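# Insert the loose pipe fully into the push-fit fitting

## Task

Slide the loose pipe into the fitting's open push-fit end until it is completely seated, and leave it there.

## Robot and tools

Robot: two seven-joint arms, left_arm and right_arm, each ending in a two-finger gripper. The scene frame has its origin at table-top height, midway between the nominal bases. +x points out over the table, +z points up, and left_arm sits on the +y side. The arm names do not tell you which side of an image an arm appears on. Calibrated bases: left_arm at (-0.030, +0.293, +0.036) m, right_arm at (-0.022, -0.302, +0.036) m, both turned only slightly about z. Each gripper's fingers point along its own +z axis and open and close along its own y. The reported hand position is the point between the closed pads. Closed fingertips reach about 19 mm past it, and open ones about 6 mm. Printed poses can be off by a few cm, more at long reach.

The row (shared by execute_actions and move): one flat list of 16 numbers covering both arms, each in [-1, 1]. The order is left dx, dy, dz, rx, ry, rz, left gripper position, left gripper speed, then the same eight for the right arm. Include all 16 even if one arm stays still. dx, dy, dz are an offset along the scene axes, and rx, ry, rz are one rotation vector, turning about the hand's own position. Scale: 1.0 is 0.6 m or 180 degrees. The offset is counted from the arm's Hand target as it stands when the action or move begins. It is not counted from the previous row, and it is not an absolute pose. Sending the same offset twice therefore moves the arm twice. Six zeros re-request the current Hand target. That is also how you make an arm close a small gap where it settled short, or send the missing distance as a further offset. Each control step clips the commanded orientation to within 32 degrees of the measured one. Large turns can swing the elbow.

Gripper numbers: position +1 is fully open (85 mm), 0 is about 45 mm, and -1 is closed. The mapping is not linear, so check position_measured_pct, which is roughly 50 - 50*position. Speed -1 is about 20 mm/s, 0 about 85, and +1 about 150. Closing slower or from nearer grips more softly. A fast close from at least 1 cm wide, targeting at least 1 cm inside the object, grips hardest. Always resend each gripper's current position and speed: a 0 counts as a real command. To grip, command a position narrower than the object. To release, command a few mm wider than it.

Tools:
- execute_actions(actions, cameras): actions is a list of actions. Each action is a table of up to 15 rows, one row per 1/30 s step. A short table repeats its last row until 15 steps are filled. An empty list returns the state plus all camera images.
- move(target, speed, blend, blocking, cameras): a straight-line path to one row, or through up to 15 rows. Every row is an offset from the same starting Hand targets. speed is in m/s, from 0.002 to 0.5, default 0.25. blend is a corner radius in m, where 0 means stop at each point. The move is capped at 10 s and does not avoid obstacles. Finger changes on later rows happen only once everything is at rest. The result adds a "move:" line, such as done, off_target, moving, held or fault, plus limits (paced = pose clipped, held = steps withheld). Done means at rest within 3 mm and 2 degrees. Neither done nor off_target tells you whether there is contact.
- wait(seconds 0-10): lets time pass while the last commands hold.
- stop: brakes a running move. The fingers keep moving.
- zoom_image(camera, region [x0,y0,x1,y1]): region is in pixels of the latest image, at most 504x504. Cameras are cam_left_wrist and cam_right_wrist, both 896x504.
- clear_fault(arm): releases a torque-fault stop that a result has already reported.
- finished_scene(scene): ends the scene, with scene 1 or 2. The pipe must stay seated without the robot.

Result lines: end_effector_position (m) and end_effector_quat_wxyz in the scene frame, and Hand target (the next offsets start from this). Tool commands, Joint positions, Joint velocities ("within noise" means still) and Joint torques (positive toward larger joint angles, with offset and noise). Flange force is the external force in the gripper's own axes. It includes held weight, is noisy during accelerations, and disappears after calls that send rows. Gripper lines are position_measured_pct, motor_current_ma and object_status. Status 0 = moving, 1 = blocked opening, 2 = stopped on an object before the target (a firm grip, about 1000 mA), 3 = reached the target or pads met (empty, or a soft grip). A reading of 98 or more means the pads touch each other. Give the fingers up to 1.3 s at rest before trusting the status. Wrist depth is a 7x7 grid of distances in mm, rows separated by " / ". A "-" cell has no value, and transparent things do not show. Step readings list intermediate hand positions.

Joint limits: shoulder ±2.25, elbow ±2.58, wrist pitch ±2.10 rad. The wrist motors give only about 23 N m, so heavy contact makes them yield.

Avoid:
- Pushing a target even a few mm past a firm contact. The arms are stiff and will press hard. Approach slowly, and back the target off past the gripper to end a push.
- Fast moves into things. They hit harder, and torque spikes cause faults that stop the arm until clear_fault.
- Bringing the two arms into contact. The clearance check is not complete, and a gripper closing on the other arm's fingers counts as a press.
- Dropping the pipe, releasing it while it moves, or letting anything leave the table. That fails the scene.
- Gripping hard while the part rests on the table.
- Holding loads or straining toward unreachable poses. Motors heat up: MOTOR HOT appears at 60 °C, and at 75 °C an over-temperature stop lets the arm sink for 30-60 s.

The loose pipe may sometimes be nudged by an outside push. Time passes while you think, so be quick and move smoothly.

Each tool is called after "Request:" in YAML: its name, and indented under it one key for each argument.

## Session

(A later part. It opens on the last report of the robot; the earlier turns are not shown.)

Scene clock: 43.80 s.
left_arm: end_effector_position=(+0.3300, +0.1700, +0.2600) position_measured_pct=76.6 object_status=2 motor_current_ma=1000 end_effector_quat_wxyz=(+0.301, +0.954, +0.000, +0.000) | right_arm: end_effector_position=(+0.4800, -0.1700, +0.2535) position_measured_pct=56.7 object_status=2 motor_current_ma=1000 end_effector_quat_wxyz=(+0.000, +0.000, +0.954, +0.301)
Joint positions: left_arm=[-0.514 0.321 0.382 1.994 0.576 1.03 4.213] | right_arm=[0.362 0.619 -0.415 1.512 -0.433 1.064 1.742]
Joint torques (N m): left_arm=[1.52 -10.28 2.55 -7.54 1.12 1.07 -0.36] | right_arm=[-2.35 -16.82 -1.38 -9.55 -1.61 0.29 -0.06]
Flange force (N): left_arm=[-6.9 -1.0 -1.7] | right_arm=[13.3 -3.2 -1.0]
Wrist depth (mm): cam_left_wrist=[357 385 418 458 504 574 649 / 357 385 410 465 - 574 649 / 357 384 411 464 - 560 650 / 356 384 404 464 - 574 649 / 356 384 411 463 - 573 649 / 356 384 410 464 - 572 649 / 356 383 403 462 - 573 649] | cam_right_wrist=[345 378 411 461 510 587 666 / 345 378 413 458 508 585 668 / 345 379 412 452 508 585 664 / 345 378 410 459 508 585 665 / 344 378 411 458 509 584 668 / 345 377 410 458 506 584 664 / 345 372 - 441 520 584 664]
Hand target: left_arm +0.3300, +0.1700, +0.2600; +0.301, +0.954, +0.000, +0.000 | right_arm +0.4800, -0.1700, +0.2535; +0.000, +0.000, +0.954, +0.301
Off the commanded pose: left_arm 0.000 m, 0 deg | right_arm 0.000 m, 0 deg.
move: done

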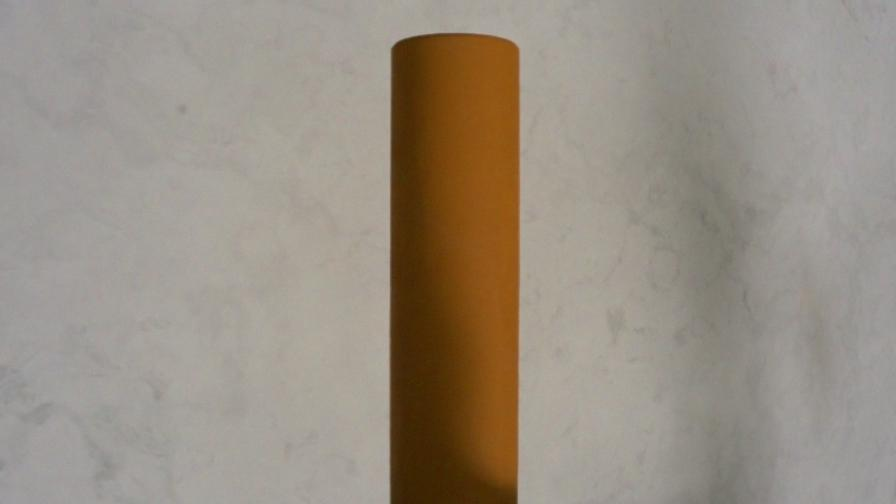

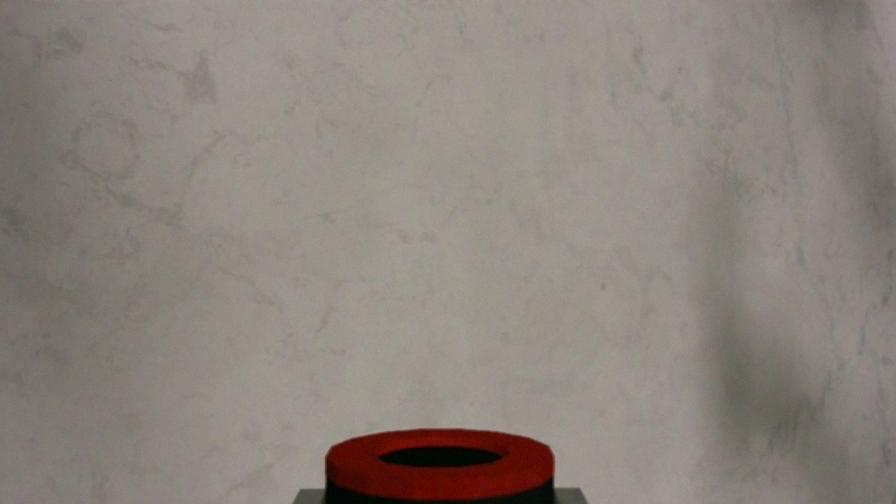

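Request:
move:
  target: [-0.0025, -0.2723, -0.001, 0.0, 0.0, 0.0, -0.6, -1.0, 0.0167, 0.2792, 0.0, 0.0, 0.0, 0.0, -0.22, -1.0]
  speed: 0.1
  cameras: ["all"]

Scene clock: 46.07 s.
left_arm: end_effector_position=(+0.3285, +0.0066, +0.2594) position_measured_pct=76.6 object_status=2 motor_current_ma=1000 end_effector_quat_wxyz=(+0.301, +0.954, +0.000, +0.000) | right_arm: end_effector_position=(+0.4900, -0.0025, +0.2535) position_measured_pct=56.7 object_status=2 motor_current_ma=1000 end_effector_quat_wxyz=(+0.000, +0.000, +0.954, +0.301)
Joint positions: left_arm=[-0.144 0.355 0.491 1.968 0.623 0.765 4.574] | right_arm=[0.024 0.664 -0.411 1.426 -0.412 0.914 1.452]
Joint torques (N m): left_arm=[1.48 -11.23 3.07 -8.47 0.98 0.38 -0.35] | right_arm=[-2.47 -18.31 -1.53 -10.29 -1.5 -0.18 0]
Flange force (N): left_arm=[-5.7 -3.5 -3.4] | right_arm=[12.8 -7.6 -3.3]
Wrist depth (mm): cam_left_wrist=[356 384 418 456 505 575 650 / 356 384 411 464 - 573 651 / 356 384 410 465 - 561 651 / 356 383 402 464 - 574 648 / 356 383 409 463 - 572 649 / 356 383 408 463 - 571 649 / 356 384 409 463 - 571 648] | cam_right_wrist=[346 378 - 450 - 582 664 / 344 377 - 452 - 582 665 / 345 377 - 449 - 584 668 / 344 377 411 456 505 581 664 / 344 377 410 458 507 579 662 / 344 378 410 456 507 579 660 / 344 371 - 439 517 578 660]
Hand target: left_arm +0.3285, +0.0066, +0.2594; +0.301, +0.954, +0.000, +0.000 | right_arm +0.4900, -0.0025, +0.2535; +0.000, +0.000, +0.954, +0.301
Off the commanded pose: left_arm 0.000 m, 0 deg | right_arm 0.000 m, 0 deg.
move: done

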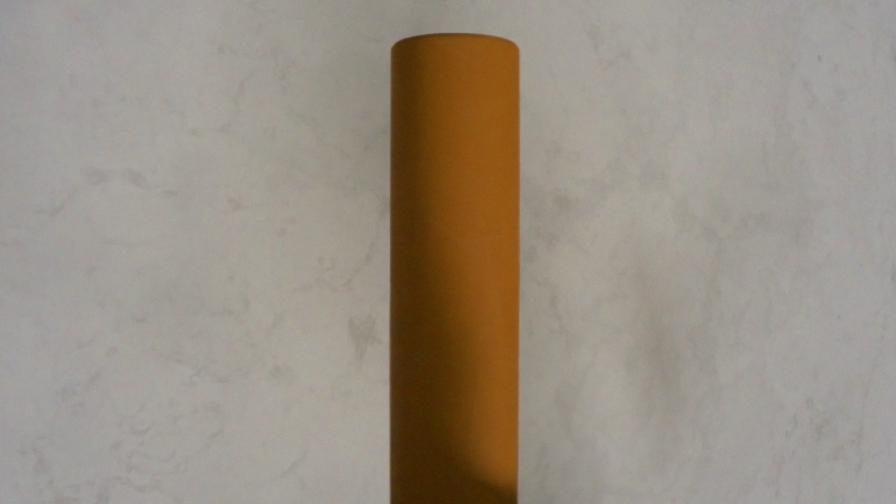

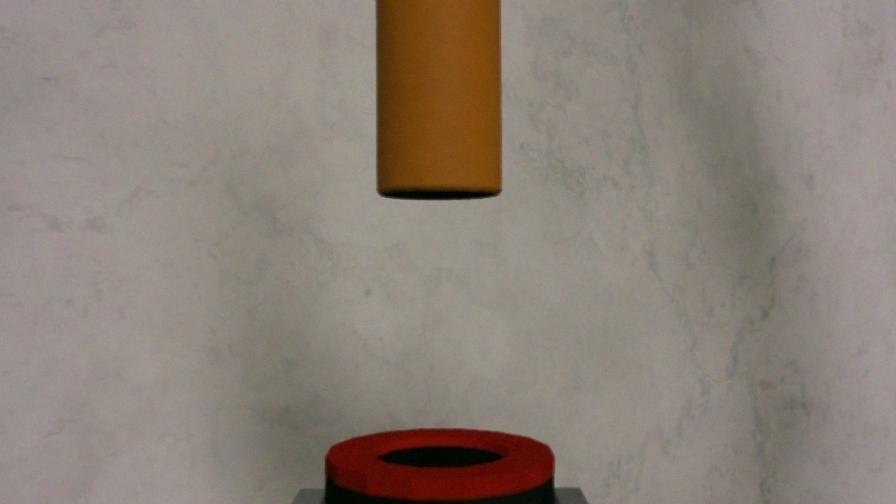

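Request:
move:
  target: [0.0625, 0.0, 0.0, 0.0, 0.0, 0.0, -0.6, -1.0, 0.0, 0.0, 0.0, 0.0, 0.0, 0.0, -0.22, -1.0]
  speed: 0.05
  cameras: ["all"]

Scene clock: 47.43 s.
left_arm: end_effector_position=(+0.3660, +0.0066, +0.2594) position_measured_pct=76.6 object_status=2 motor_current_ma=1000 end_effector_quat_wxyz=(+0.301, +0.954, +0.000, +0.000) | right_arm: end_effector_position=(+0.4900, -0.0025, +0.2535) position_measured_pct=56.7 object_status=2 motor_current_ma=1000 end_effector_quat_wxyz=(+0.000, +0.000, +0.954, +0.301)
Joint positions: left_arm=[-0.125 0.427 0.464 1.854 0.569 0.804 4.611] | right_arm=[0.024 0.664 -0.411 1.426 -0.412 0.914 1.452]
Joint torques (N m): left_arm=[1.5 -13.07 3.54 -8.63 1.05 0.3 -0.35] | right_arm=[-2.29 -18.28 -1.57 -10.31 -1.49 -0.19 -0.09]
Flange force (N): left_arm=[-5.6 -3.3 -2.9] | right_arm=[12.8 -7.4 -3.1]
Wrist depth (mm): cam_left_wrist=[357 384 - 174 - 574 652 / 356 384 410 464 - 572 649 / 356 384 410 464 - 560 650 / 356 383 402 463 - 572 646 / 356 383 409 464 - 573 644 / 356 383 408 463 - 571 647 / 355 383 409 462 - 571 645] | cam_right_wrist=[346 378 - 450 - 584 662 / 345 378 - 451 - 582 665 / 346 377 - 449 - 579 663 / 344 377 - 448 - 581 664 / 344 377 - 449 - 580 664 / 343 377 - 448 - 579 658 / 343 370 - 167 - 581 662]
Hand target: left_arm +0.3660, +0.0066, +0.2594; +0.301, +0.954, +0.000, +0.000 | right_arm +0.4900, -0.0025, +0.2535; +0.000, +0.000, +0.954, +0.301
Off the commanded pose: left_arm 0.000 m, 0 deg | right_arm 0.000 m, 0 deg.
move: done

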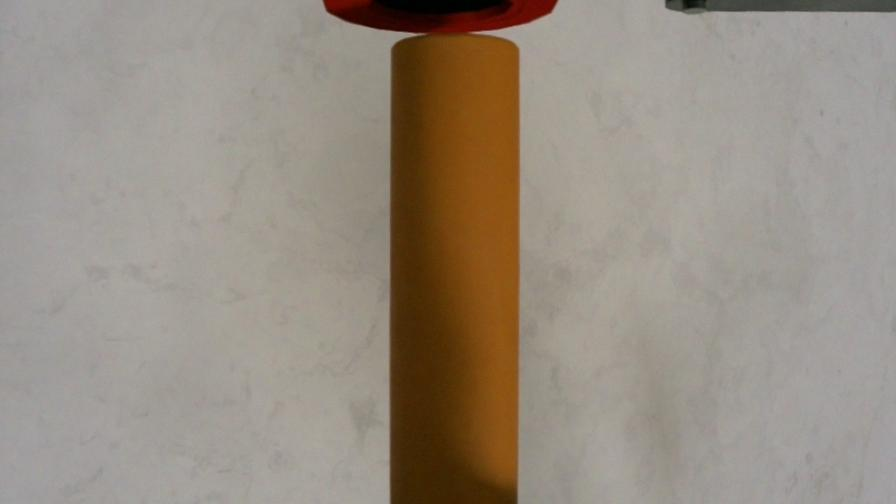

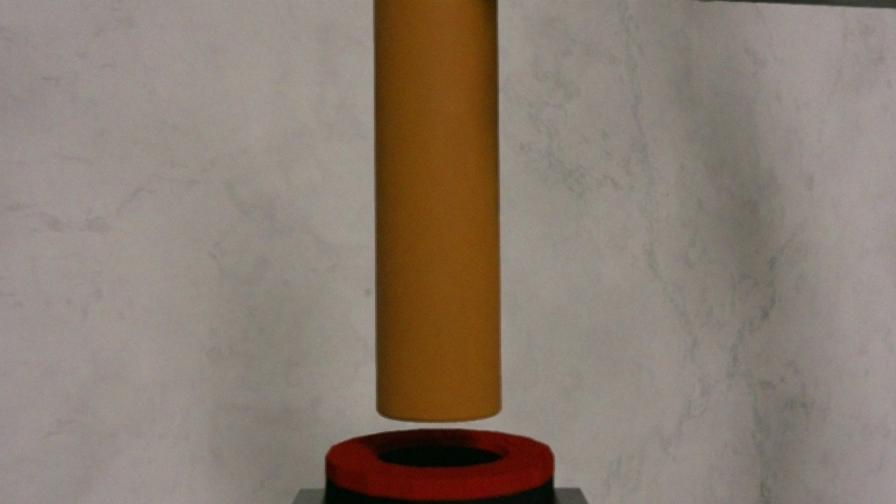

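Request:
zoom_image:
  camera: "cam_left_wrist"
  region: [310, 0, 580, 120]

Request:
zoom_image:
  camera: "cam_right_wrist"
  region: [290, 374, 590, 504]

Request:
zoom_image:
  camera: "cam_right_wrist"
  region: [340, 0, 540, 100]

Scaled by 1.867 from the camera's 896x504 image, which has a finer 1280x720 frame.

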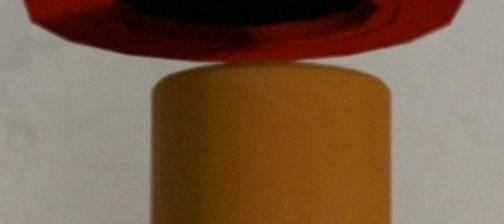

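Scaled by 1.680 from the camera's 896x504 image, which has a finer 1280x720 frame.

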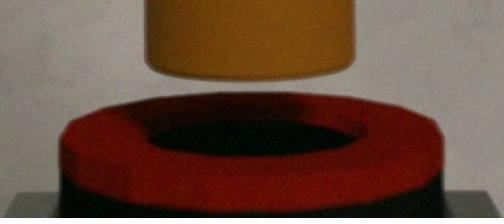

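Scaled by 2.520 from the camera's 896x504 image, which has a finer 1280x720 frame.

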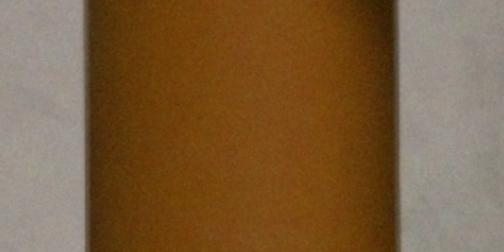

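Request:
move:
  target: [0.0, 0.00275, -0.00363, 0.0, 0.0, 0.0, -0.6, -1.0, 0.0, 0.0, 0.0, 0.0, 0.0, 0.0, -0.22, -1.0]
  speed: 0.01
  cameras: ["all"]

Request:
zoom_image:
  camera: "cam_left_wrist"
  region: [310, 0, 580, 120]

Request:
zoom_image:
  camera: "cam_right_wrist"
  region: [290, 374, 590, 504]

Scene clock: 50.07 s.
left_arm: end_effector_position=(+0.3660, +0.0083, +0.2572) position_measured_pct=76.6 object_status=2 motor_current_ma=1000 end_effector_quat_wxyz=(+0.301, +0.954, +0.000, +0.000) | right_arm: end_effector_position=(+0.4900, -0.0025, +0.2535) position_measured_pct=56.7 object_status=2 motor_current_ma=1000 end_effector_quat_wxyz=(+0.000, +0.000, +0.954, +0.301)
Joint positions: left_arm=[-0.129 0.43 0.464 1.859 0.571 0.8 4.603] | right_arm=[0.024 0.664 -0.411 1.426 -0.412 0.914 1.452]
Joint torques (N m): left_arm=[1.53 -13.02 3.55 -8.58 1.02 0.33 -0.34] | right_arm=[-2.37 -18.15 -1.56 -10.31 -1.49 -0.22 -0.05]
Flange force (N): left_arm=[-5.7 -3.4 -3.0] | right_arm=[13.0 -7.4 -3.4]
Wrist depth (mm): cam_left_wrist=[353 381 - 435 - 569 645 / 354 381 407 460 - 568 641 / 353 381 406 461 - 555 644 / 353 381 400 460 - 569 644 / 353 381 406 461 - 570 645 / 353 381 406 461 - 568 642 / 353 380 406 460 - 569 644] | cam_right_wrist=[345 378 - 450 - 580 664 / 345 377 - 450 - 580 666 / 344 378 - 450 - 581 668 / 344 378 - 450 - 579 660 / 344 377 - 449 - 582 664 / 344 377 - 447 - 581 660 / 344 372 - 432 - 581 663]
Hand target: left_arm +0.3660, +0.0083, +0.2572; +0.301, +0.954, +0.000, +0.000 | right_arm +0.4900, -0.0025, +0.2535; +0.000, +0.000, +0.954, +0.301
Off the commanded pose: left_arm 0.000 m, 0 deg | right_arm 0.000 m, 0 deg.
move: done

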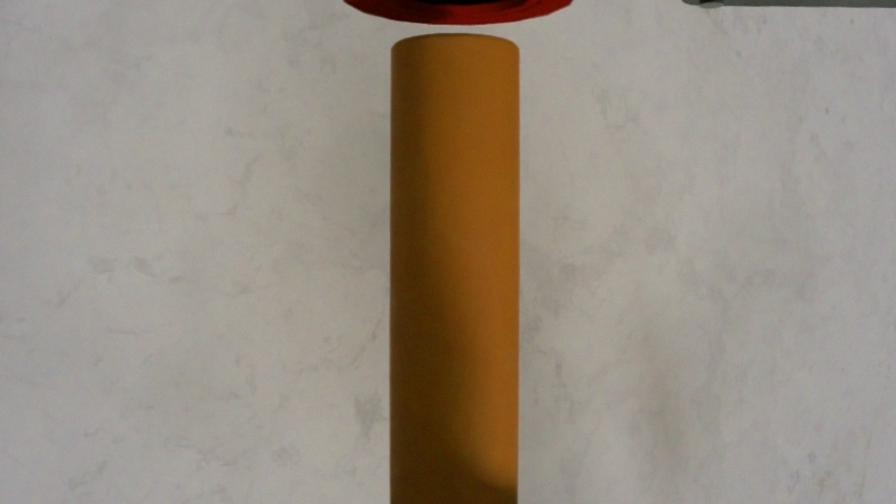

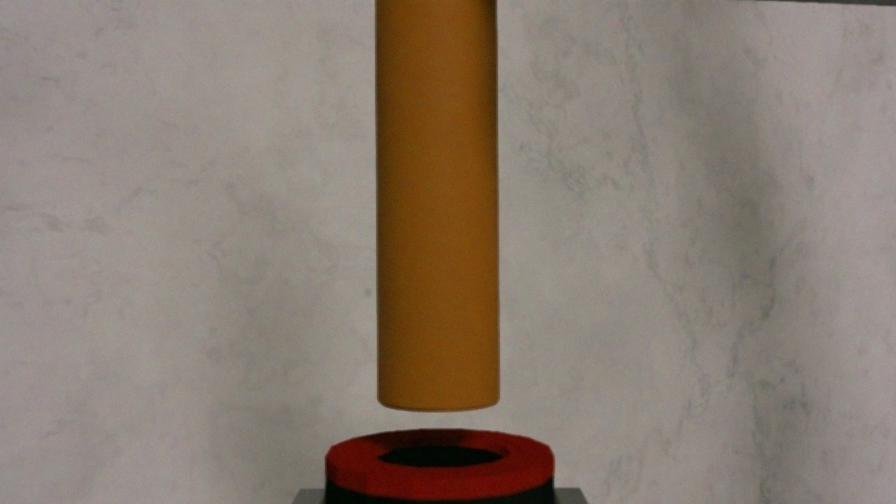

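Scaled by 1.867 from the camera's 896x504 image, which has a finer 1280x720 frame.

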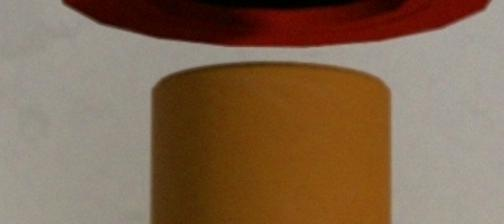

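Scaled by 1.680 from the camera's 896x504 image, which has a finer 1280x720 frame.

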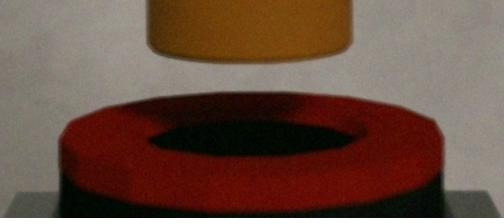

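Request:
move:
  target: [0.00833, -0.0004, 0.001, 0.0, 0.0, 0.0, -0.6, -1.0, 0.0, 0.0, 0.0, 0.0, 0.0, 0.0, -0.22, -1.0]
  speed: 0.01
  cameras: ["all"]

Request:
zoom_image:
  camera: "cam_left_wrist"
  region: [310, 0, 580, 120]

Request:
zoom_image:
  camera: "cam_right_wrist"
  region: [290, 374, 590, 504]

Scene clock: 51.70 s.
left_arm: end_effector_position=(+0.3710, +0.0080, +0.2578) position_measured_pct=76.6 object_status=2 motor_current_ma=1000 end_effector_quat_wxyz=(+0.301, +0.954, +0.000, +0.000) | right_arm: end_effector_position=(+0.4900, -0.0025, +0.2535) position_measured_pct=56.7 object_status=2 motor_current_ma=1000 end_effector_quat_wxyz=(+0.000, +0.000, +0.954, +0.301)
Joint positions: left_arm=[-0.126 0.438 0.46 1.842 0.564 0.807 4.609] | right_arm=[0.024 0.664 -0.411 1.426 -0.412 0.914 1.452]
Joint torques (N m): left_arm=[1.51 -13.26 3.55 -8.55 1.04 0.32 -0.33] | right_arm=[-2.47 -18.3 -1.53 -10.21 -1.52 -0.22 0]
Flange force (N): left_arm=[-5.5 -3.3 -3.0] | right_arm=[12.4 -7.4 -3.4]
Wrist depth (mm): cam_left_wrist=[355 383 - - - 187 - / 354 382 409 - - 570 646 / 354 382 408 462 - 556 646 / 353 381 401 462 - 570 646 / 354 381 406 462 - 569 643 / 354 381 407 460 - 569 644 / 354 381 407 460 - 566 644] | cam_right_wrist=[346 378 - - - 171 - / 344 378 - 451 - 583 666 / 345 378 - 450 - 578 664 / 345 378 - 450 - 582 664 / 345 378 - 449 - 582 660 / 344 377 - 448 - 581 660 / 343 370 - - - 580 661]
Hand target: left_arm +0.3710, +0.0080, +0.2578; +0.301, +0.954, +0.000, +0.000 | right_arm +0.4900, -0.0025, +0.2535; +0.000, +0.000, +0.954, +0.301
Off the commanded pose: left_arm 0.000 m, 0 deg | right_arm 0.000 m, 0 deg.
move: done

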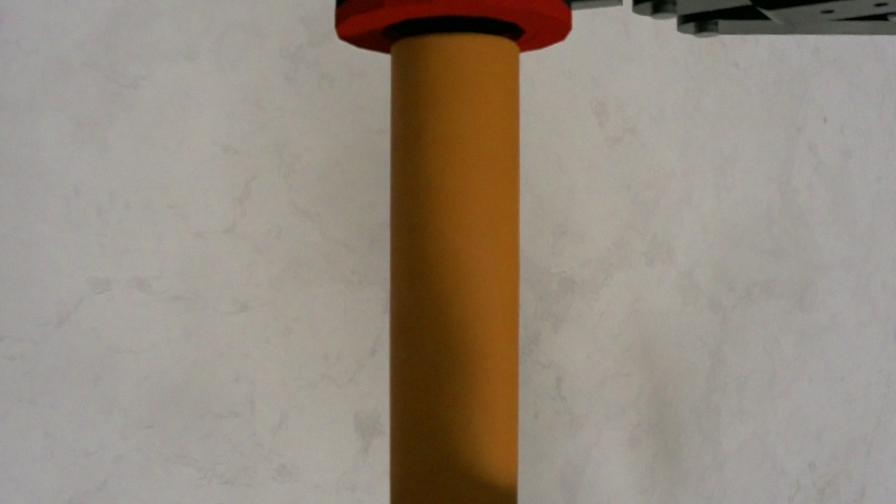

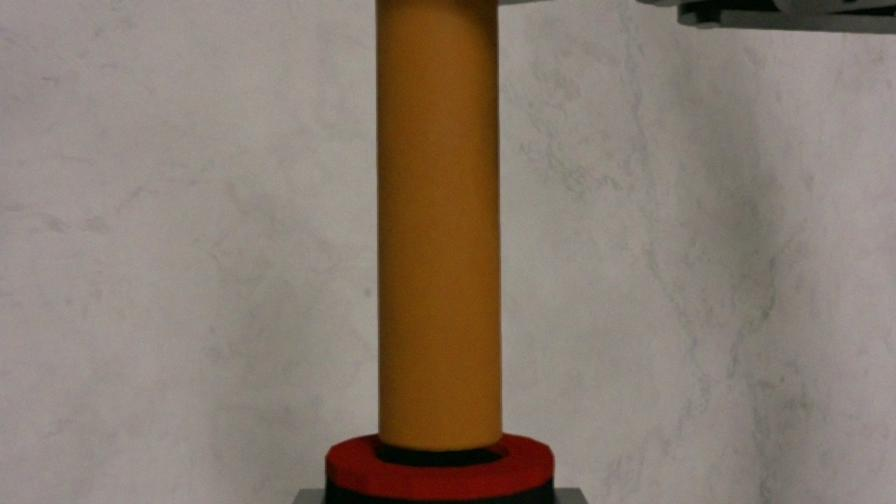

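Scaled by 1.867 from the camera's 896x504 image, which has a finer 1280x720 frame.

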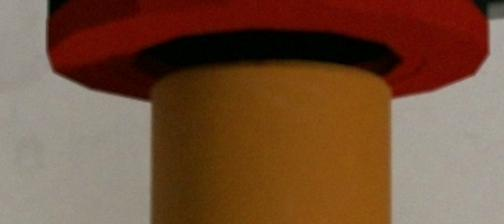

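Scaled by 1.680 from the camera's 896x504 image, which has a finer 1280x720 frame.

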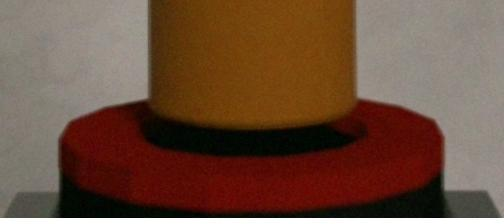

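Request:
move:
  target: [0.00333, 0.0003, -0.0006, 0.0, 0.0, 0.0, -0.6, -1.0, 0.0, 0.0, 0.0, 0.0, 0.0, 0.0, -0.22, -1.0]
  speed: 0.008
  cameras: ["all"]

Request:
zoom_image:
  camera: "cam_left_wrist"
  region: [310, 0, 580, 120]

Request:
zoom_image:
  camera: "cam_right_wrist"
  region: [290, 374, 590, 504]

Scene clock: 52.70 s.
left_arm: end_effector_position=(+0.3730, +0.0082, +0.2575) position_measured_pct=76.6 object_status=2 motor_current_ma=1000 end_effector_quat_wxyz=(+0.301, +0.954, +0.000, +0.000) | right_arm: end_effector_position=(+0.4900, -0.0025, +0.2535) position_measured_pct=56.7 object_status=2 motor_current_ma=1000 end_effector_quat_wxyz=(+0.000, +0.000, +0.954, +0.301)
Joint positions: left_arm=[-0.125 0.442 0.459 1.836 0.561 0.808 4.61] | right_arm=[0.024 0.664 -0.411 1.426 -0.412 0.914 1.452]
Joint torques (N m): left_arm=[1.6 -13.32 3.57 -8.64 1.01 0.3 -0.35] | right_arm=[-2.43 -18.2 -1.53 -10.28 -1.46 -0.19 -0.01]
Flange force (N): left_arm=[-5.9 -3.5 -3.1] | right_arm=[12.9 -7.5 -3.4]
Wrist depth (mm): cam_left_wrist=[354 383 - - - 174 - / 353 382 408 - - 570 646 / 354 382 407 461 - 556 646 / 354 381 401 461 - 568 644 / 353 381 407 461 - 569 644 / 354 381 406 460 - 566 643 / 353 381 406 460 - 567 643] | cam_right_wrist=[345 379 - - - - - / 345 377 - 450 - 584 663 / 345 378 - 450 - 579 664 / 345 377 - 449 - 583 664 / 345 377 - 450 - 581 662 / 344 377 - 448 - 580 661 / 343 370 - - - 581 663]
Hand target: left_arm +0.3730, +0.0082, +0.2575; +0.301, +0.954, +0.000, +0.000 | right_arm +0.4900, -0.0025, +0.2535; +0.000, +0.000, +0.954, +0.301
Off the commanded pose: left_arm 0.000 m, 0 deg | right_arm 0.000 m, 0 deg.
move: done

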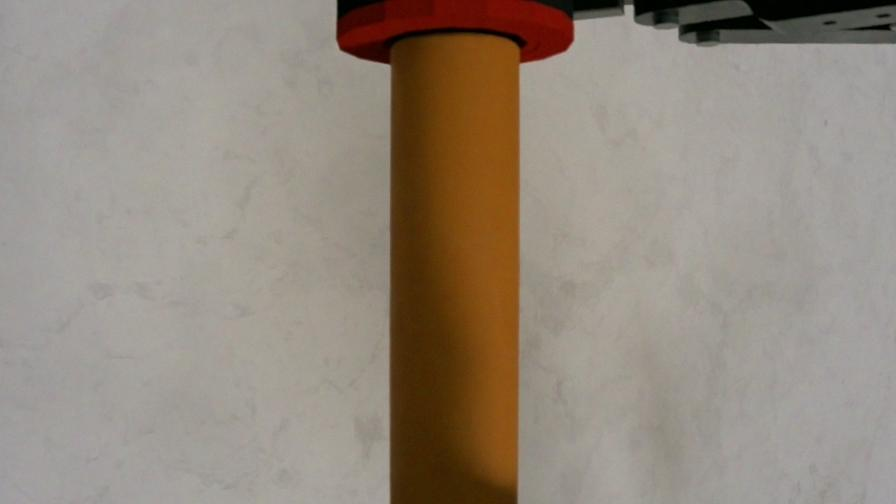

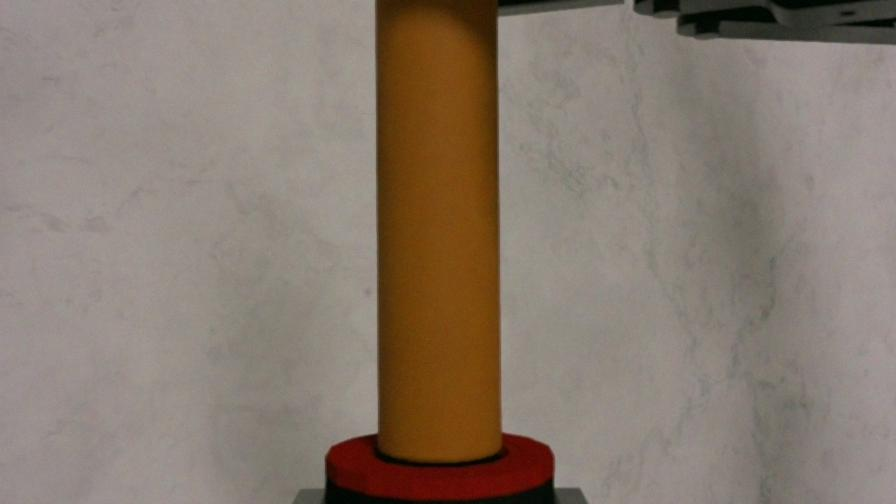

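Scaled by 1.867 from the camera's 896x504 image, which has a finer 1280x720 frame.

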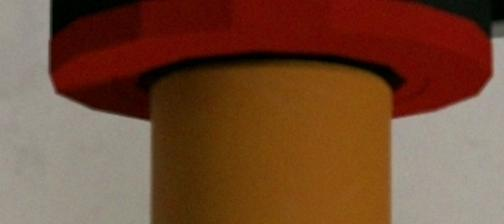

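Scaled by 1.680 from the camera's 896x504 image, which has a finer 1280x720 frame.

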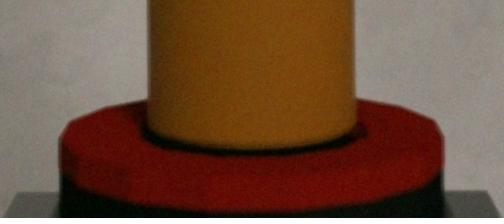

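Request:
move:
  target: [0.00333, 0.0001, -0.0002, 0.0, 0.0, 0.0, -0.6, -1.0, 0.0, 0.0, 0.0, 0.0, 0.0, 0.0, -0.22, -1.0]
  speed: 0.006

Request:
move:
  target: [0.00333, 0.0, 0.0, 0.0, 0.0, 0.0, -0.6, -1.0, 0.0, 0.0, 0.0, 0.0, 0.0, 0.0, -0.22, -1.0]
  speed: 0.006
  cameras: ["all"]

Scene clock: 53.60 s.
left_arm: end_effector_position=(+0.3750, +0.0083, +0.2574) position_measured_pct=76.6 object_status=2 motor_current_ma=1000 end_effector_quat_wxyz=(+0.301, +0.954, +0.000, +0.000) | right_arm: end_effector_position=(+0.4900, -0.0025, +0.2535) position_measured_pct=56.7 object_status=2 motor_current_ma=1000 end_effector_quat_wxyz=(+0.000, +0.000, +0.954, +0.301)
Joint positions: left_arm=[-0.124 0.446 0.458 1.83 0.559 0.81 4.612] | right_arm=[0.024 0.664 -0.411 1.426 -0.412 0.914 1.452]
Joint torques (N m): left_arm=[1.48 -13.44 3.58 -8.62 1.06 0.3 -0.35] | right_arm=[-2.39 -18.19 -1.51 -10.27 -1.49 -0.21 -0.02]
Flange force (N): left_arm=[-5.7 -3.2 -2.9] | right_arm=[12.8 -7.4 -3.4]
Wrist depth (mm): cam_left_wrist=[354 377 - - - 172 - / 354 382 - - - 569 646 / 354 382 408 461 - 557 644 / 354 382 401 461 - 569 646 / 353 382 407 460 - 568 644 / 354 380 407 460 - 569 641 / 353 381 406 460 - 567 641] | cam_right_wrist=[345 379 - - - - - / 345 378 - 451 - 584 664 / 345 377 - 450 - 583 667 / 344 377 - 450 - 580 665 / 344 377 - 449 - 583 663 / 343 377 - 446 - 581 664 / 345 371 - - - 579 662]
Hand target: left_arm +0.3750, +0.0083, +0.2574; +0.301, +0.954, +0.000, +0.000 | right_arm +0.4900, -0.0025, +0.2535; +0.000, +0.000, +0.954, +0.301
Off the commanded pose: left_arm 0.000 m, 0 deg | right_arm 0.000 m, 0 deg.
move: done

Scene clock: 54.30 s.
left_arm: end_effector_position=(+0.3770, +0.0083, +0.2574) position_measured_pct=76.6 object_status=2 motor_current_ma=1000 end_effector_quat_wxyz=(+0.301, +0.954, +0.000, +0.000) | right_arm: end_effector_position=(+0.4900, -0.0025, +0.2535) position_measured_pct=56.7 object_status=2 motor_current_ma=1000 end_effector_quat_wxyz=(+0.000, +0.000, +0.954, +0.301)
Joint positions: left_arm=[-0.123 0.45 0.456 1.824 0.556 0.813 4.614] | right_arm=[0.024 0.664 -0.411 1.426 -0.412 0.914 1.452]
Joint torques (N m): left_arm=[1.56 -13.49 3.62 -8.63 1.04 0.31 -0.38] | right_arm=[-2.45 -18.1 -1.56 -10.22 -1.49 -0.24 0.01]
Flange force (N): left_arm=[-5.8 -3.3 -3.0] | right_arm=[12.7 -7.3 -3.7]
Wrist depth (mm): cam_left_wrist=[354 377 - - - 172 - / 355 381 - - - 571 646 / 354 382 407 459 - 557 645 / 353 381 400 460 - 569 642 / 353 381 407 460 - 568 642 / 353 380 407 460 - 566 645 / 353 380 405 459 - 568 642] | cam_right_wrist=[346 378 - - - - - / 347 377 - 450 - 583 663 / 345 377 - 450 - 584 664 / 344 377 - 448 - 581 663 / 345 377 - 450 - 579 661 / 344 377 - 447 - 581 661 / 343 370 - - - 581 660]
Hand target: left_arm +0.3770, +0.0083, +0.2574; +0.301, +0.954, +0.000, +0.000 | right_arm +0.4900, -0.0025, +0.2535; +0.000, +0.000, +0.954, +0.301
Off the commanded pose: left_arm 0.000 m, 0 deg | right_arm 0.000 m, 0 deg.
move: done

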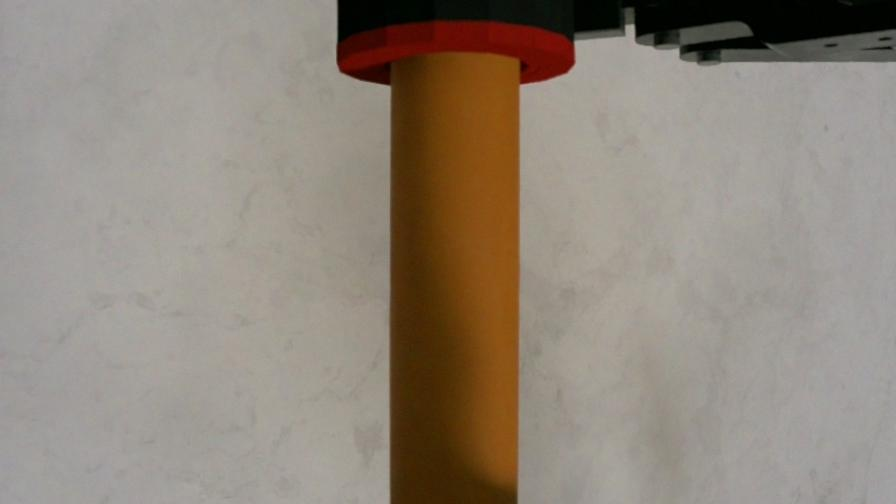

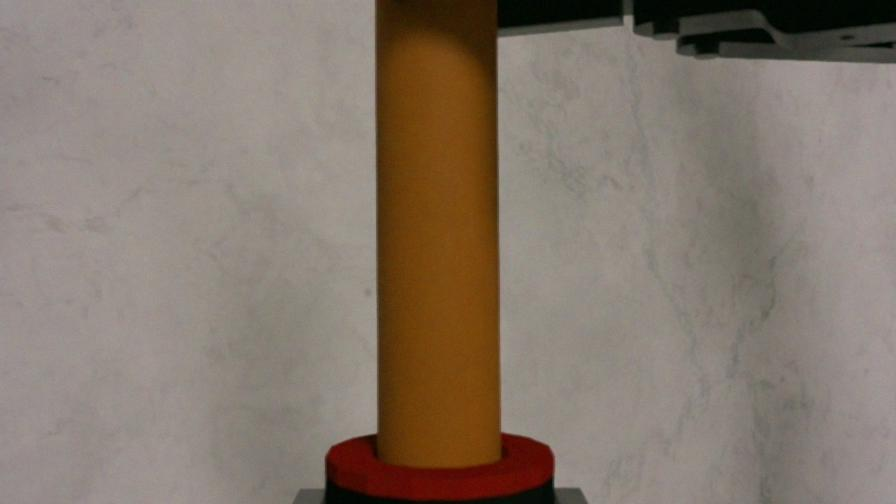

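Request:
move:
  target: [0.00333, 0.0, 0.0, 0.0, 0.0, 0.0, -0.6, -1.0, 0.0, 0.0, 0.0, 0.0, 0.0, 0.0, -0.22, -1.0]
  speed: 0.006

Request:
move:
  target: [0.00333, 0.0, 0.0, 0.0, 0.0, 0.0, -0.6, -1.0, 0.0, 0.0, 0.0, 0.0, 0.0, 0.0, -0.22, -1.0]
  speed: 0.006
  cameras: ["all"]

Scene clock: 55.23 s.
left_arm: end_effector_position=(+0.3790, +0.0083, +0.2574) position_measured_pct=76.6 object_status=2 motor_current_ma=1000 end_effector_quat_wxyz=(+0.301, +0.954, +0.000, +0.000) | right_arm: end_effector_position=(+0.4900, -0.0025, +0.2535) position_measured_pct=56.7 object_status=2 motor_current_ma=1000 end_effector_quat_wxyz=(+0.000, +0.000, +0.954, +0.301)
Joint positions: left_arm=[-0.122 0.454 0.455 1.817 0.554 0.815 4.615] | right_arm=[0.024 0.664 -0.411 1.426 -0.412 0.914 1.452]
Joint torques (N m): left_arm=[1.23 -13.58 3.36 -9.16 1.04 -0.08 -0.36] | right_arm=[-2.93 -18.32 -2.01 -9.83 -1.61 0.2 0.01]
Flange force (N): left_arm=[-7.1 -3.2 -3.2] | right_arm=[11.5 -7.8 -3.2]
Wrist depth (mm): cam_left_wrist=[354 376 - - - 171 - / 354 382 - - - 569 645 / 354 381 407 461 - 555 645 / 354 381 399 461 - 568 644 / 353 381 407 460 - 569 644 / 353 381 406 460 - 567 643 / 353 381 406 459 - 568 640] | cam_right_wrist=[345 372 - - - - - / 345 377 - 450 - 583 666 / 346 378 - 449 - 583 662 / 344 377 - 450 - 582 660 / 344 377 - 449 - 580 663 / 343 378 - 448 - 580 661 / 344 372 - - - 580 662]
Hand target: left_arm +0.3790, +0.0083, +0.2574; +0.301, +0.954, +0.000, +0.000 | right_arm +0.4900, -0.0025, +0.2535; +0.000, +0.000, +0.954, +0.301
Off the commanded pose: left_arm 0.000 m, 0 deg | right_arm 0.000 m, 0 deg.
move: done

Scene clock: 55.93 s.
left_arm: end_effector_position=(+0.3810, +0.0083, +0.2574) position_measured_pct=76.6 object_status=2 motor_current_ma=1000 end_effector_quat_wxyz=(+0.301, +0.954, +0.000, +0.000) | right_arm: end_effector_position=(+0.4900, -0.0025, +0.2535) position_measured_pct=56.7 object_status=2 motor_current_ma=1000 end_effector_quat_wxyz=(+0.000, +0.000, +0.954, +0.301)
Joint positions: left_arm=[-0.121 0.457 0.453 1.811 0.551 0.818 4.617] | right_arm=[0.024 0.664 -0.411 1.426 -0.412 0.914 1.452]
Joint torques (N m): left_arm=[1.76 -13.6 3.9 -9.38 1.25 -0.09 -0.46] | right_arm=[-3.64 -18.36 -2.73 -9.81 -1.94 0.24 -0.05]
Flange force (N): left_arm=[-7.5 -4.1 -4.1] | right_arm=[11.0 -8.9 -3.9]
Wrist depth (mm): cam_left_wrist=[353 375 - - - 170 - / 353 381 - - - 571 644 / 354 381 408 460 - 556 644 / 353 381 399 460 - 568 644 / 353 381 407 461 - 569 644 / 354 381 407 460 - 570 642 / 353 380 406 459 - 567 644] | cam_right_wrist=[346 373 - - - - - / 345 378 - 450 - 582 664 / 345 377 - 449 - 581 664 / 345 377 - 448 - 583 664 / 345 377 - 449 - 581 662 / 344 377 - 448 - 579 662 / 344 370 - - - 579 660]
Hand target: left_arm +0.3810, +0.0083, +0.2574; +0.301, +0.954, +0.000, +0.000 | right_arm +0.4900, -0.0025, +0.2535; +0.000, +0.000, +0.954, +0.301
Off the commanded pose: left_arm 0.000 m, 0 deg | right_arm 0.000 m, 0 deg.
move: done

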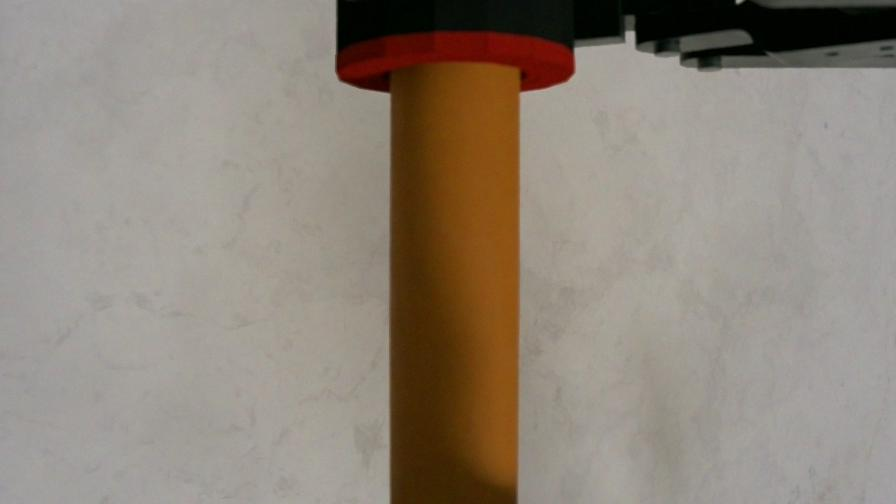

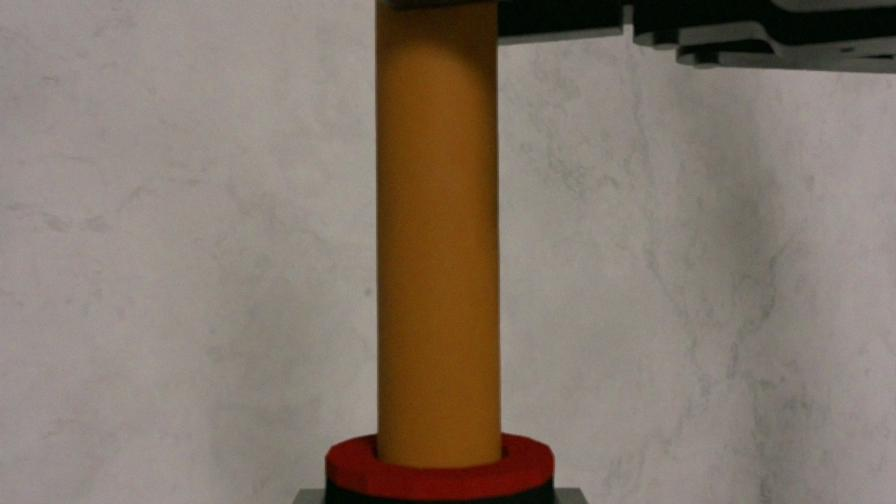

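Request:
move:
  target: [0.00333, 0.0004, 0.0001, 0.0, 0.0, 0.0, -0.6, -1.0, 0.0, 0.0, 0.0, 0.0, 0.0, 0.0, -0.22, -1.0]
  speed: 0.006

Request:
move:
  target: [0.00333, 0.0, 0.0, 0.0, 0.0, 0.0, -0.6, -1.0, 0.0, 0.0, 0.0, 0.0, 0.0, 0.0, -0.22, -1.0]
  speed: 0.006
  cameras: ["all"]

Scene clock: 58.10 s.
left_arm: end_effector_position=(+0.3830, +0.0085, +0.2574) position_measured_pct=76.6 object_status=2 motor_current_ma=1000 end_effector_quat_wxyz=(+0.301, +0.954, +0.000, +0.000) | right_arm: end_effector_position=(+0.4900, -0.0025, +0.2535) position_measured_pct=56.7 object_status=2 motor_current_ma=1000 end_effector_quat_wxyz=(+0.000, +0.000, +0.954, +0.301)
Joint positions: left_arm=[-0.12 0.461 0.452 1.805 0.549 0.821 4.619] | right_arm=[0.024 0.664 -0.411 1.426 -0.412 0.914 1.452]
Joint torques (N m): left_arm=[1.89 -13.55 3.95 -9.28 1.26 -0.08 -0.44] | right_arm=[-3.75 -18.49 -2.86 -9.92 -2.04 0.21 0.04]
Flange force (N): left_arm=[-7.5 -4.2 -4.5] | right_arm=[10.9 -9.0 -3.8]
Wrist depth (mm): cam_left_wrist=[353 376 - - - 170 - / 353 380 - - - 569 641 / 353 382 406 461 - 555 642 / 353 382 400 460 - 567 645 / 353 381 406 460 - 570 644 / 354 381 406 461 - 571 646 / 353 381 407 461 - 570 645] | cam_right_wrist=[345 372 - - - - - / 345 378 - 449 - 584 666 / 344 378 - 449 - 582 663 / 345 377 - 449 - 580 663 / 344 376 - 447 - 582 660 / 344 377 - 448 - 580 665 / 344 370 - - - 581 660]
Hand target: left_arm +0.3830, +0.0085, +0.2574; +0.301, +0.954, +0.000, +0.000 | right_arm +0.4900, -0.0025, +0.2535; +0.000, +0.000, +0.954, +0.301
Off the commanded pose: left_arm 0.000 m, 0 deg | right_arm 0.000 m, 0 deg.
move: done

Scene clock: 58.80 s.
left_arm: end_effector_position=(+0.3850, +0.0085, +0.2574) position_measured_pct=76.6 object_status=2 motor_current_ma=1000 end_effector_quat_wxyz=(+0.301, +0.954, +0.000, +0.000) | right_arm: end_effector_position=(+0.4900, -0.0025, +0.2535) position_measured_pct=56.7 object_status=2 motor_current_ma=1000 end_effector_quat_wxyz=(+0.000, +0.000, +0.954, +0.301)
Joint positions: left_arm=[-0.119 0.465 0.45 1.798 0.546 0.823 4.621] | right_arm=[0.024 0.664 -0.411 1.426 -0.412 0.914 1.452]
Joint torques (N m): left_arm=[2.19 -13.75 4.33 -9.51 1.41 -0.09 -0.47] | right_arm=[-4.11 -18.55 -3.18 -9.95 -2.19 0.26 -0.08]
Flange force (N): left_arm=[-7.7 -5.0 -4.6] | right_arm=[10.9 -9.9 -4.0]
Wrist depth (mm): cam_left_wrist=[353 374 - - - 170 - / 354 382 - - - 569 644 / 353 381 399 461 - 555 646 / 353 381 400 461 - 569 645 / 353 381 407 461 - 570 641 / 353 381 406 461 - 570 646 / 353 381 407 459 - 570 645] | cam_right_wrist=[344 371 - - - - - / 344 378 - 449 - 583 665 / 344 377 - 449 - 579 662 / 344 377 - 448 - 580 661 / 344 378 - 449 - 582 662 / 344 377 - 448 - 582 662 / 344 372 - - - 580 660]
Hand target: left_arm +0.3850, +0.0085, +0.2574; +0.301, +0.954, +0.000, +0.000 | right_arm +0.4900, -0.0025, +0.2535; +0.000, +0.000, +0.954, +0.301
Off the commanded pose: left_arm 0.000 m, 0 deg | right_arm 0.000 m, 0 deg.
move: done

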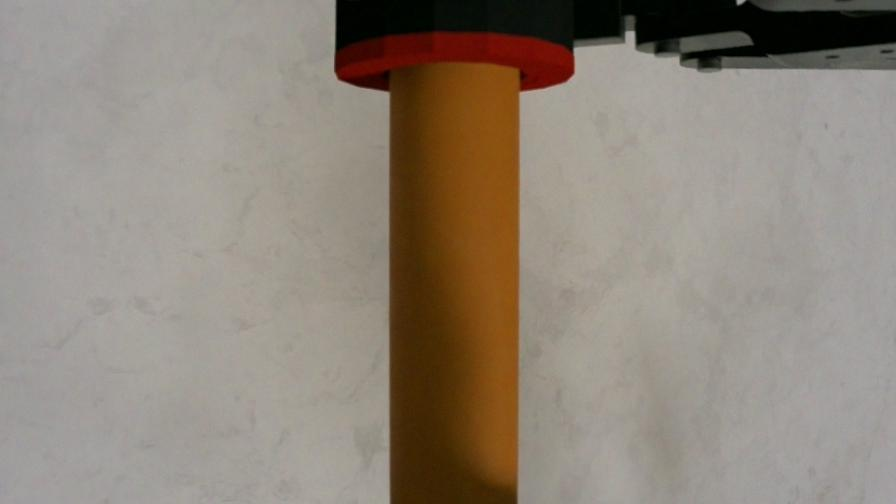

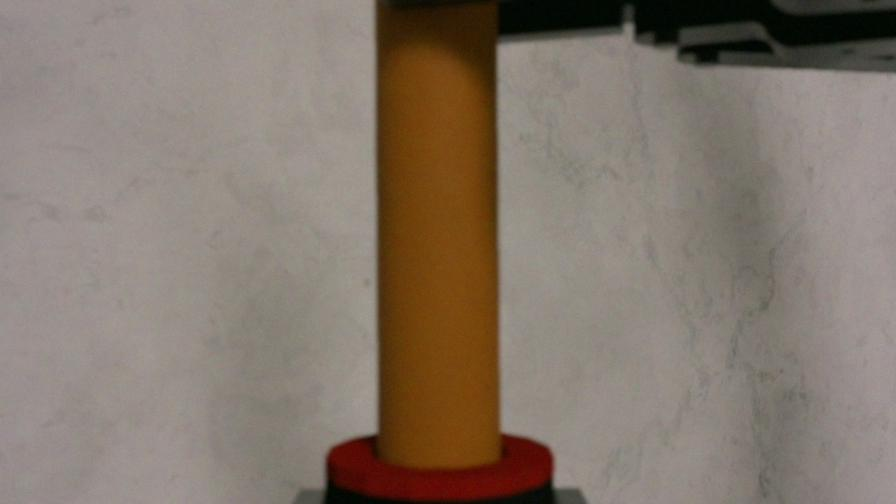

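Request:
move:
  target: [0.0, 0.0007, 0.0002, 0.0, 0.0, 0.0, -0.6, -1.0, 0.0, 0.0, 0.0, 0.0, 0.0, 0.0, -0.22, -1.0]
  speed: 0.006

Request:
move:
  target: [0.00333, 0.0, 0.0, 0.0, 0.0, 0.0, -0.6, -1.0, 0.0, 0.0, 0.0, 0.0, 0.0, 0.0, -0.22, -1.0]
  speed: 0.006
  cameras: ["all"]

Scene clock: 59.83 s.
left_arm: end_effector_position=(+0.3850, +0.0090, +0.2575) position_measured_pct=76.6 object_status=2 motor_current_ma=1000 end_effector_quat_wxyz=(+0.301, +0.954, +0.000, +0.000) | right_arm: end_effector_position=(+0.4900, -0.0025, +0.2535) position_measured_pct=56.7 object_status=2 motor_current_ma=1000 end_effector_quat_wxyz=(+0.000, +0.000, +0.954, +0.301)
Joint positions: left_arm=[-0.12 0.464 0.45 1.798 0.546 0.824 4.62] | right_arm=[0.024 0.664 -0.411 1.426 -0.412 0.914 1.452]
Joint torques (N m): left_arm=[1.38 -13.34 3.41 -8.93 1.03 -0.05 -0.3] | right_arm=[-3.25 -18.85 -2.51 -10.07 -1.85 0.23 -0.01]
Flange force (N): left_arm=[-7.4 -3.0 -4.2] | right_arm=[11.0 -8.7 -2.7]
Wrist depth (mm): cam_left_wrist=[352 375 - - - 170 - / 352 381 - - - 568 646 / 353 381 406 459 - 556 643 / 354 381 400 461 - 570 644 / 353 381 407 461 - 570 644 / 352 381 407 461 - 570 644 / 353 381 407 460 - 568 643] | cam_right_wrist=[344 371 - - - - - / 345 376 - 448 - 582 662 / 345 377 - 448 - 582 663 / 344 377 - 449 - 580 663 / 343 378 - 448 - 583 664 / 343 377 - 449 - 581 663 / 344 370 - - - 581 665]
Hand target: left_arm +0.3850, +0.0089, +0.2575; +0.301, +0.954, +0.000, +0.000 | right_arm +0.4900, -0.0025, +0.2535; +0.000, +0.000, +0.954, +0.301
Off the commanded pose: left_arm 0.000 m, 0 deg | right_arm 0.000 m, 0 deg.
move: done

Scene clock: 60.53 s.
left_arm: end_effector_position=(+0.3870, +0.0090, +0.2575) position_measured_pct=76.6 object_status=2 motor_current_ma=1000 end_effector_quat_wxyz=(+0.301, +0.954, +0.000, +0.000) | right_arm: end_effector_position=(+0.4900, -0.0025, +0.2535) position_measured_pct=56.7 object_status=2 motor_current_ma=1000 end_effector_quat_wxyz=(+0.000, +0.000, +0.954, +0.301)
Joint positions: left_arm=[-0.119 0.468 0.449 1.792 0.544 0.827 4.622] | right_arm=[0.024 0.664 -0.411 1.426 -0.412 0.914 1.452]
Joint torques (N m): left_arm=[2.06 -13.79 4.11 -9.37 1.33 -0.06 -0.45] | right_arm=[-3.98 -18.47 -2.96 -9.96 -2.05 0.26 -0.07]
Flange force (N): left_arm=[-7.5 -4.6 -4.5] | right_arm=[11.3 -9.7 -3.9]
Wrist depth (mm): cam_left_wrist=[353 375 - - - 170 - / 352 381 - - - 583 627 / 353 380 406 461 - 556 645 / 354 381 399 461 - 568 646 / 353 381 407 461 - 570 644 / 354 381 408 460 - 569 645 / 354 381 407 460 - 571 644] | cam_right_wrist=[343 372 - - - - - / 343 377 - 448 - 582 659 / 344 378 - 448 - 581 663 / 345 377 - 450 - 583 664 / 344 377 - 448 - 583 662 / 344 377 - 449 - 581 664 / 344 371 - - - 581 666]
Hand target: left_arm +0.3870, +0.0090, +0.2575; +0.301, +0.954, +0.000, +0.000 | right_arm +0.4900, -0.0025, +0.2535; +0.000, +0.000, +0.954, +0.301
Off the commanded pose: left_arm 0.000 m, 0 deg | right_arm 0.000 m, 0 deg.
move: done

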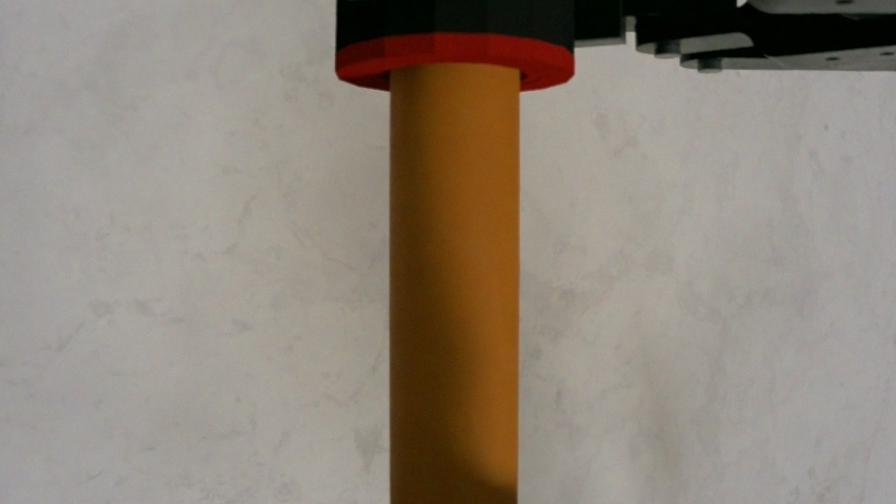

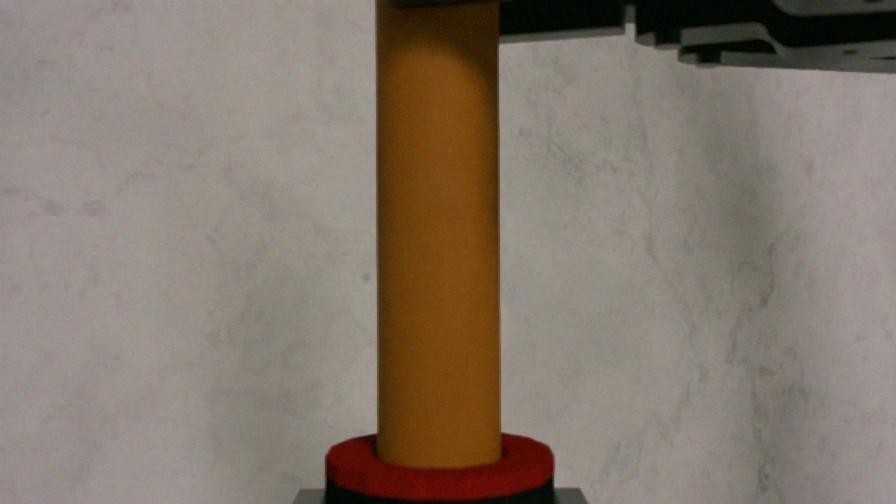

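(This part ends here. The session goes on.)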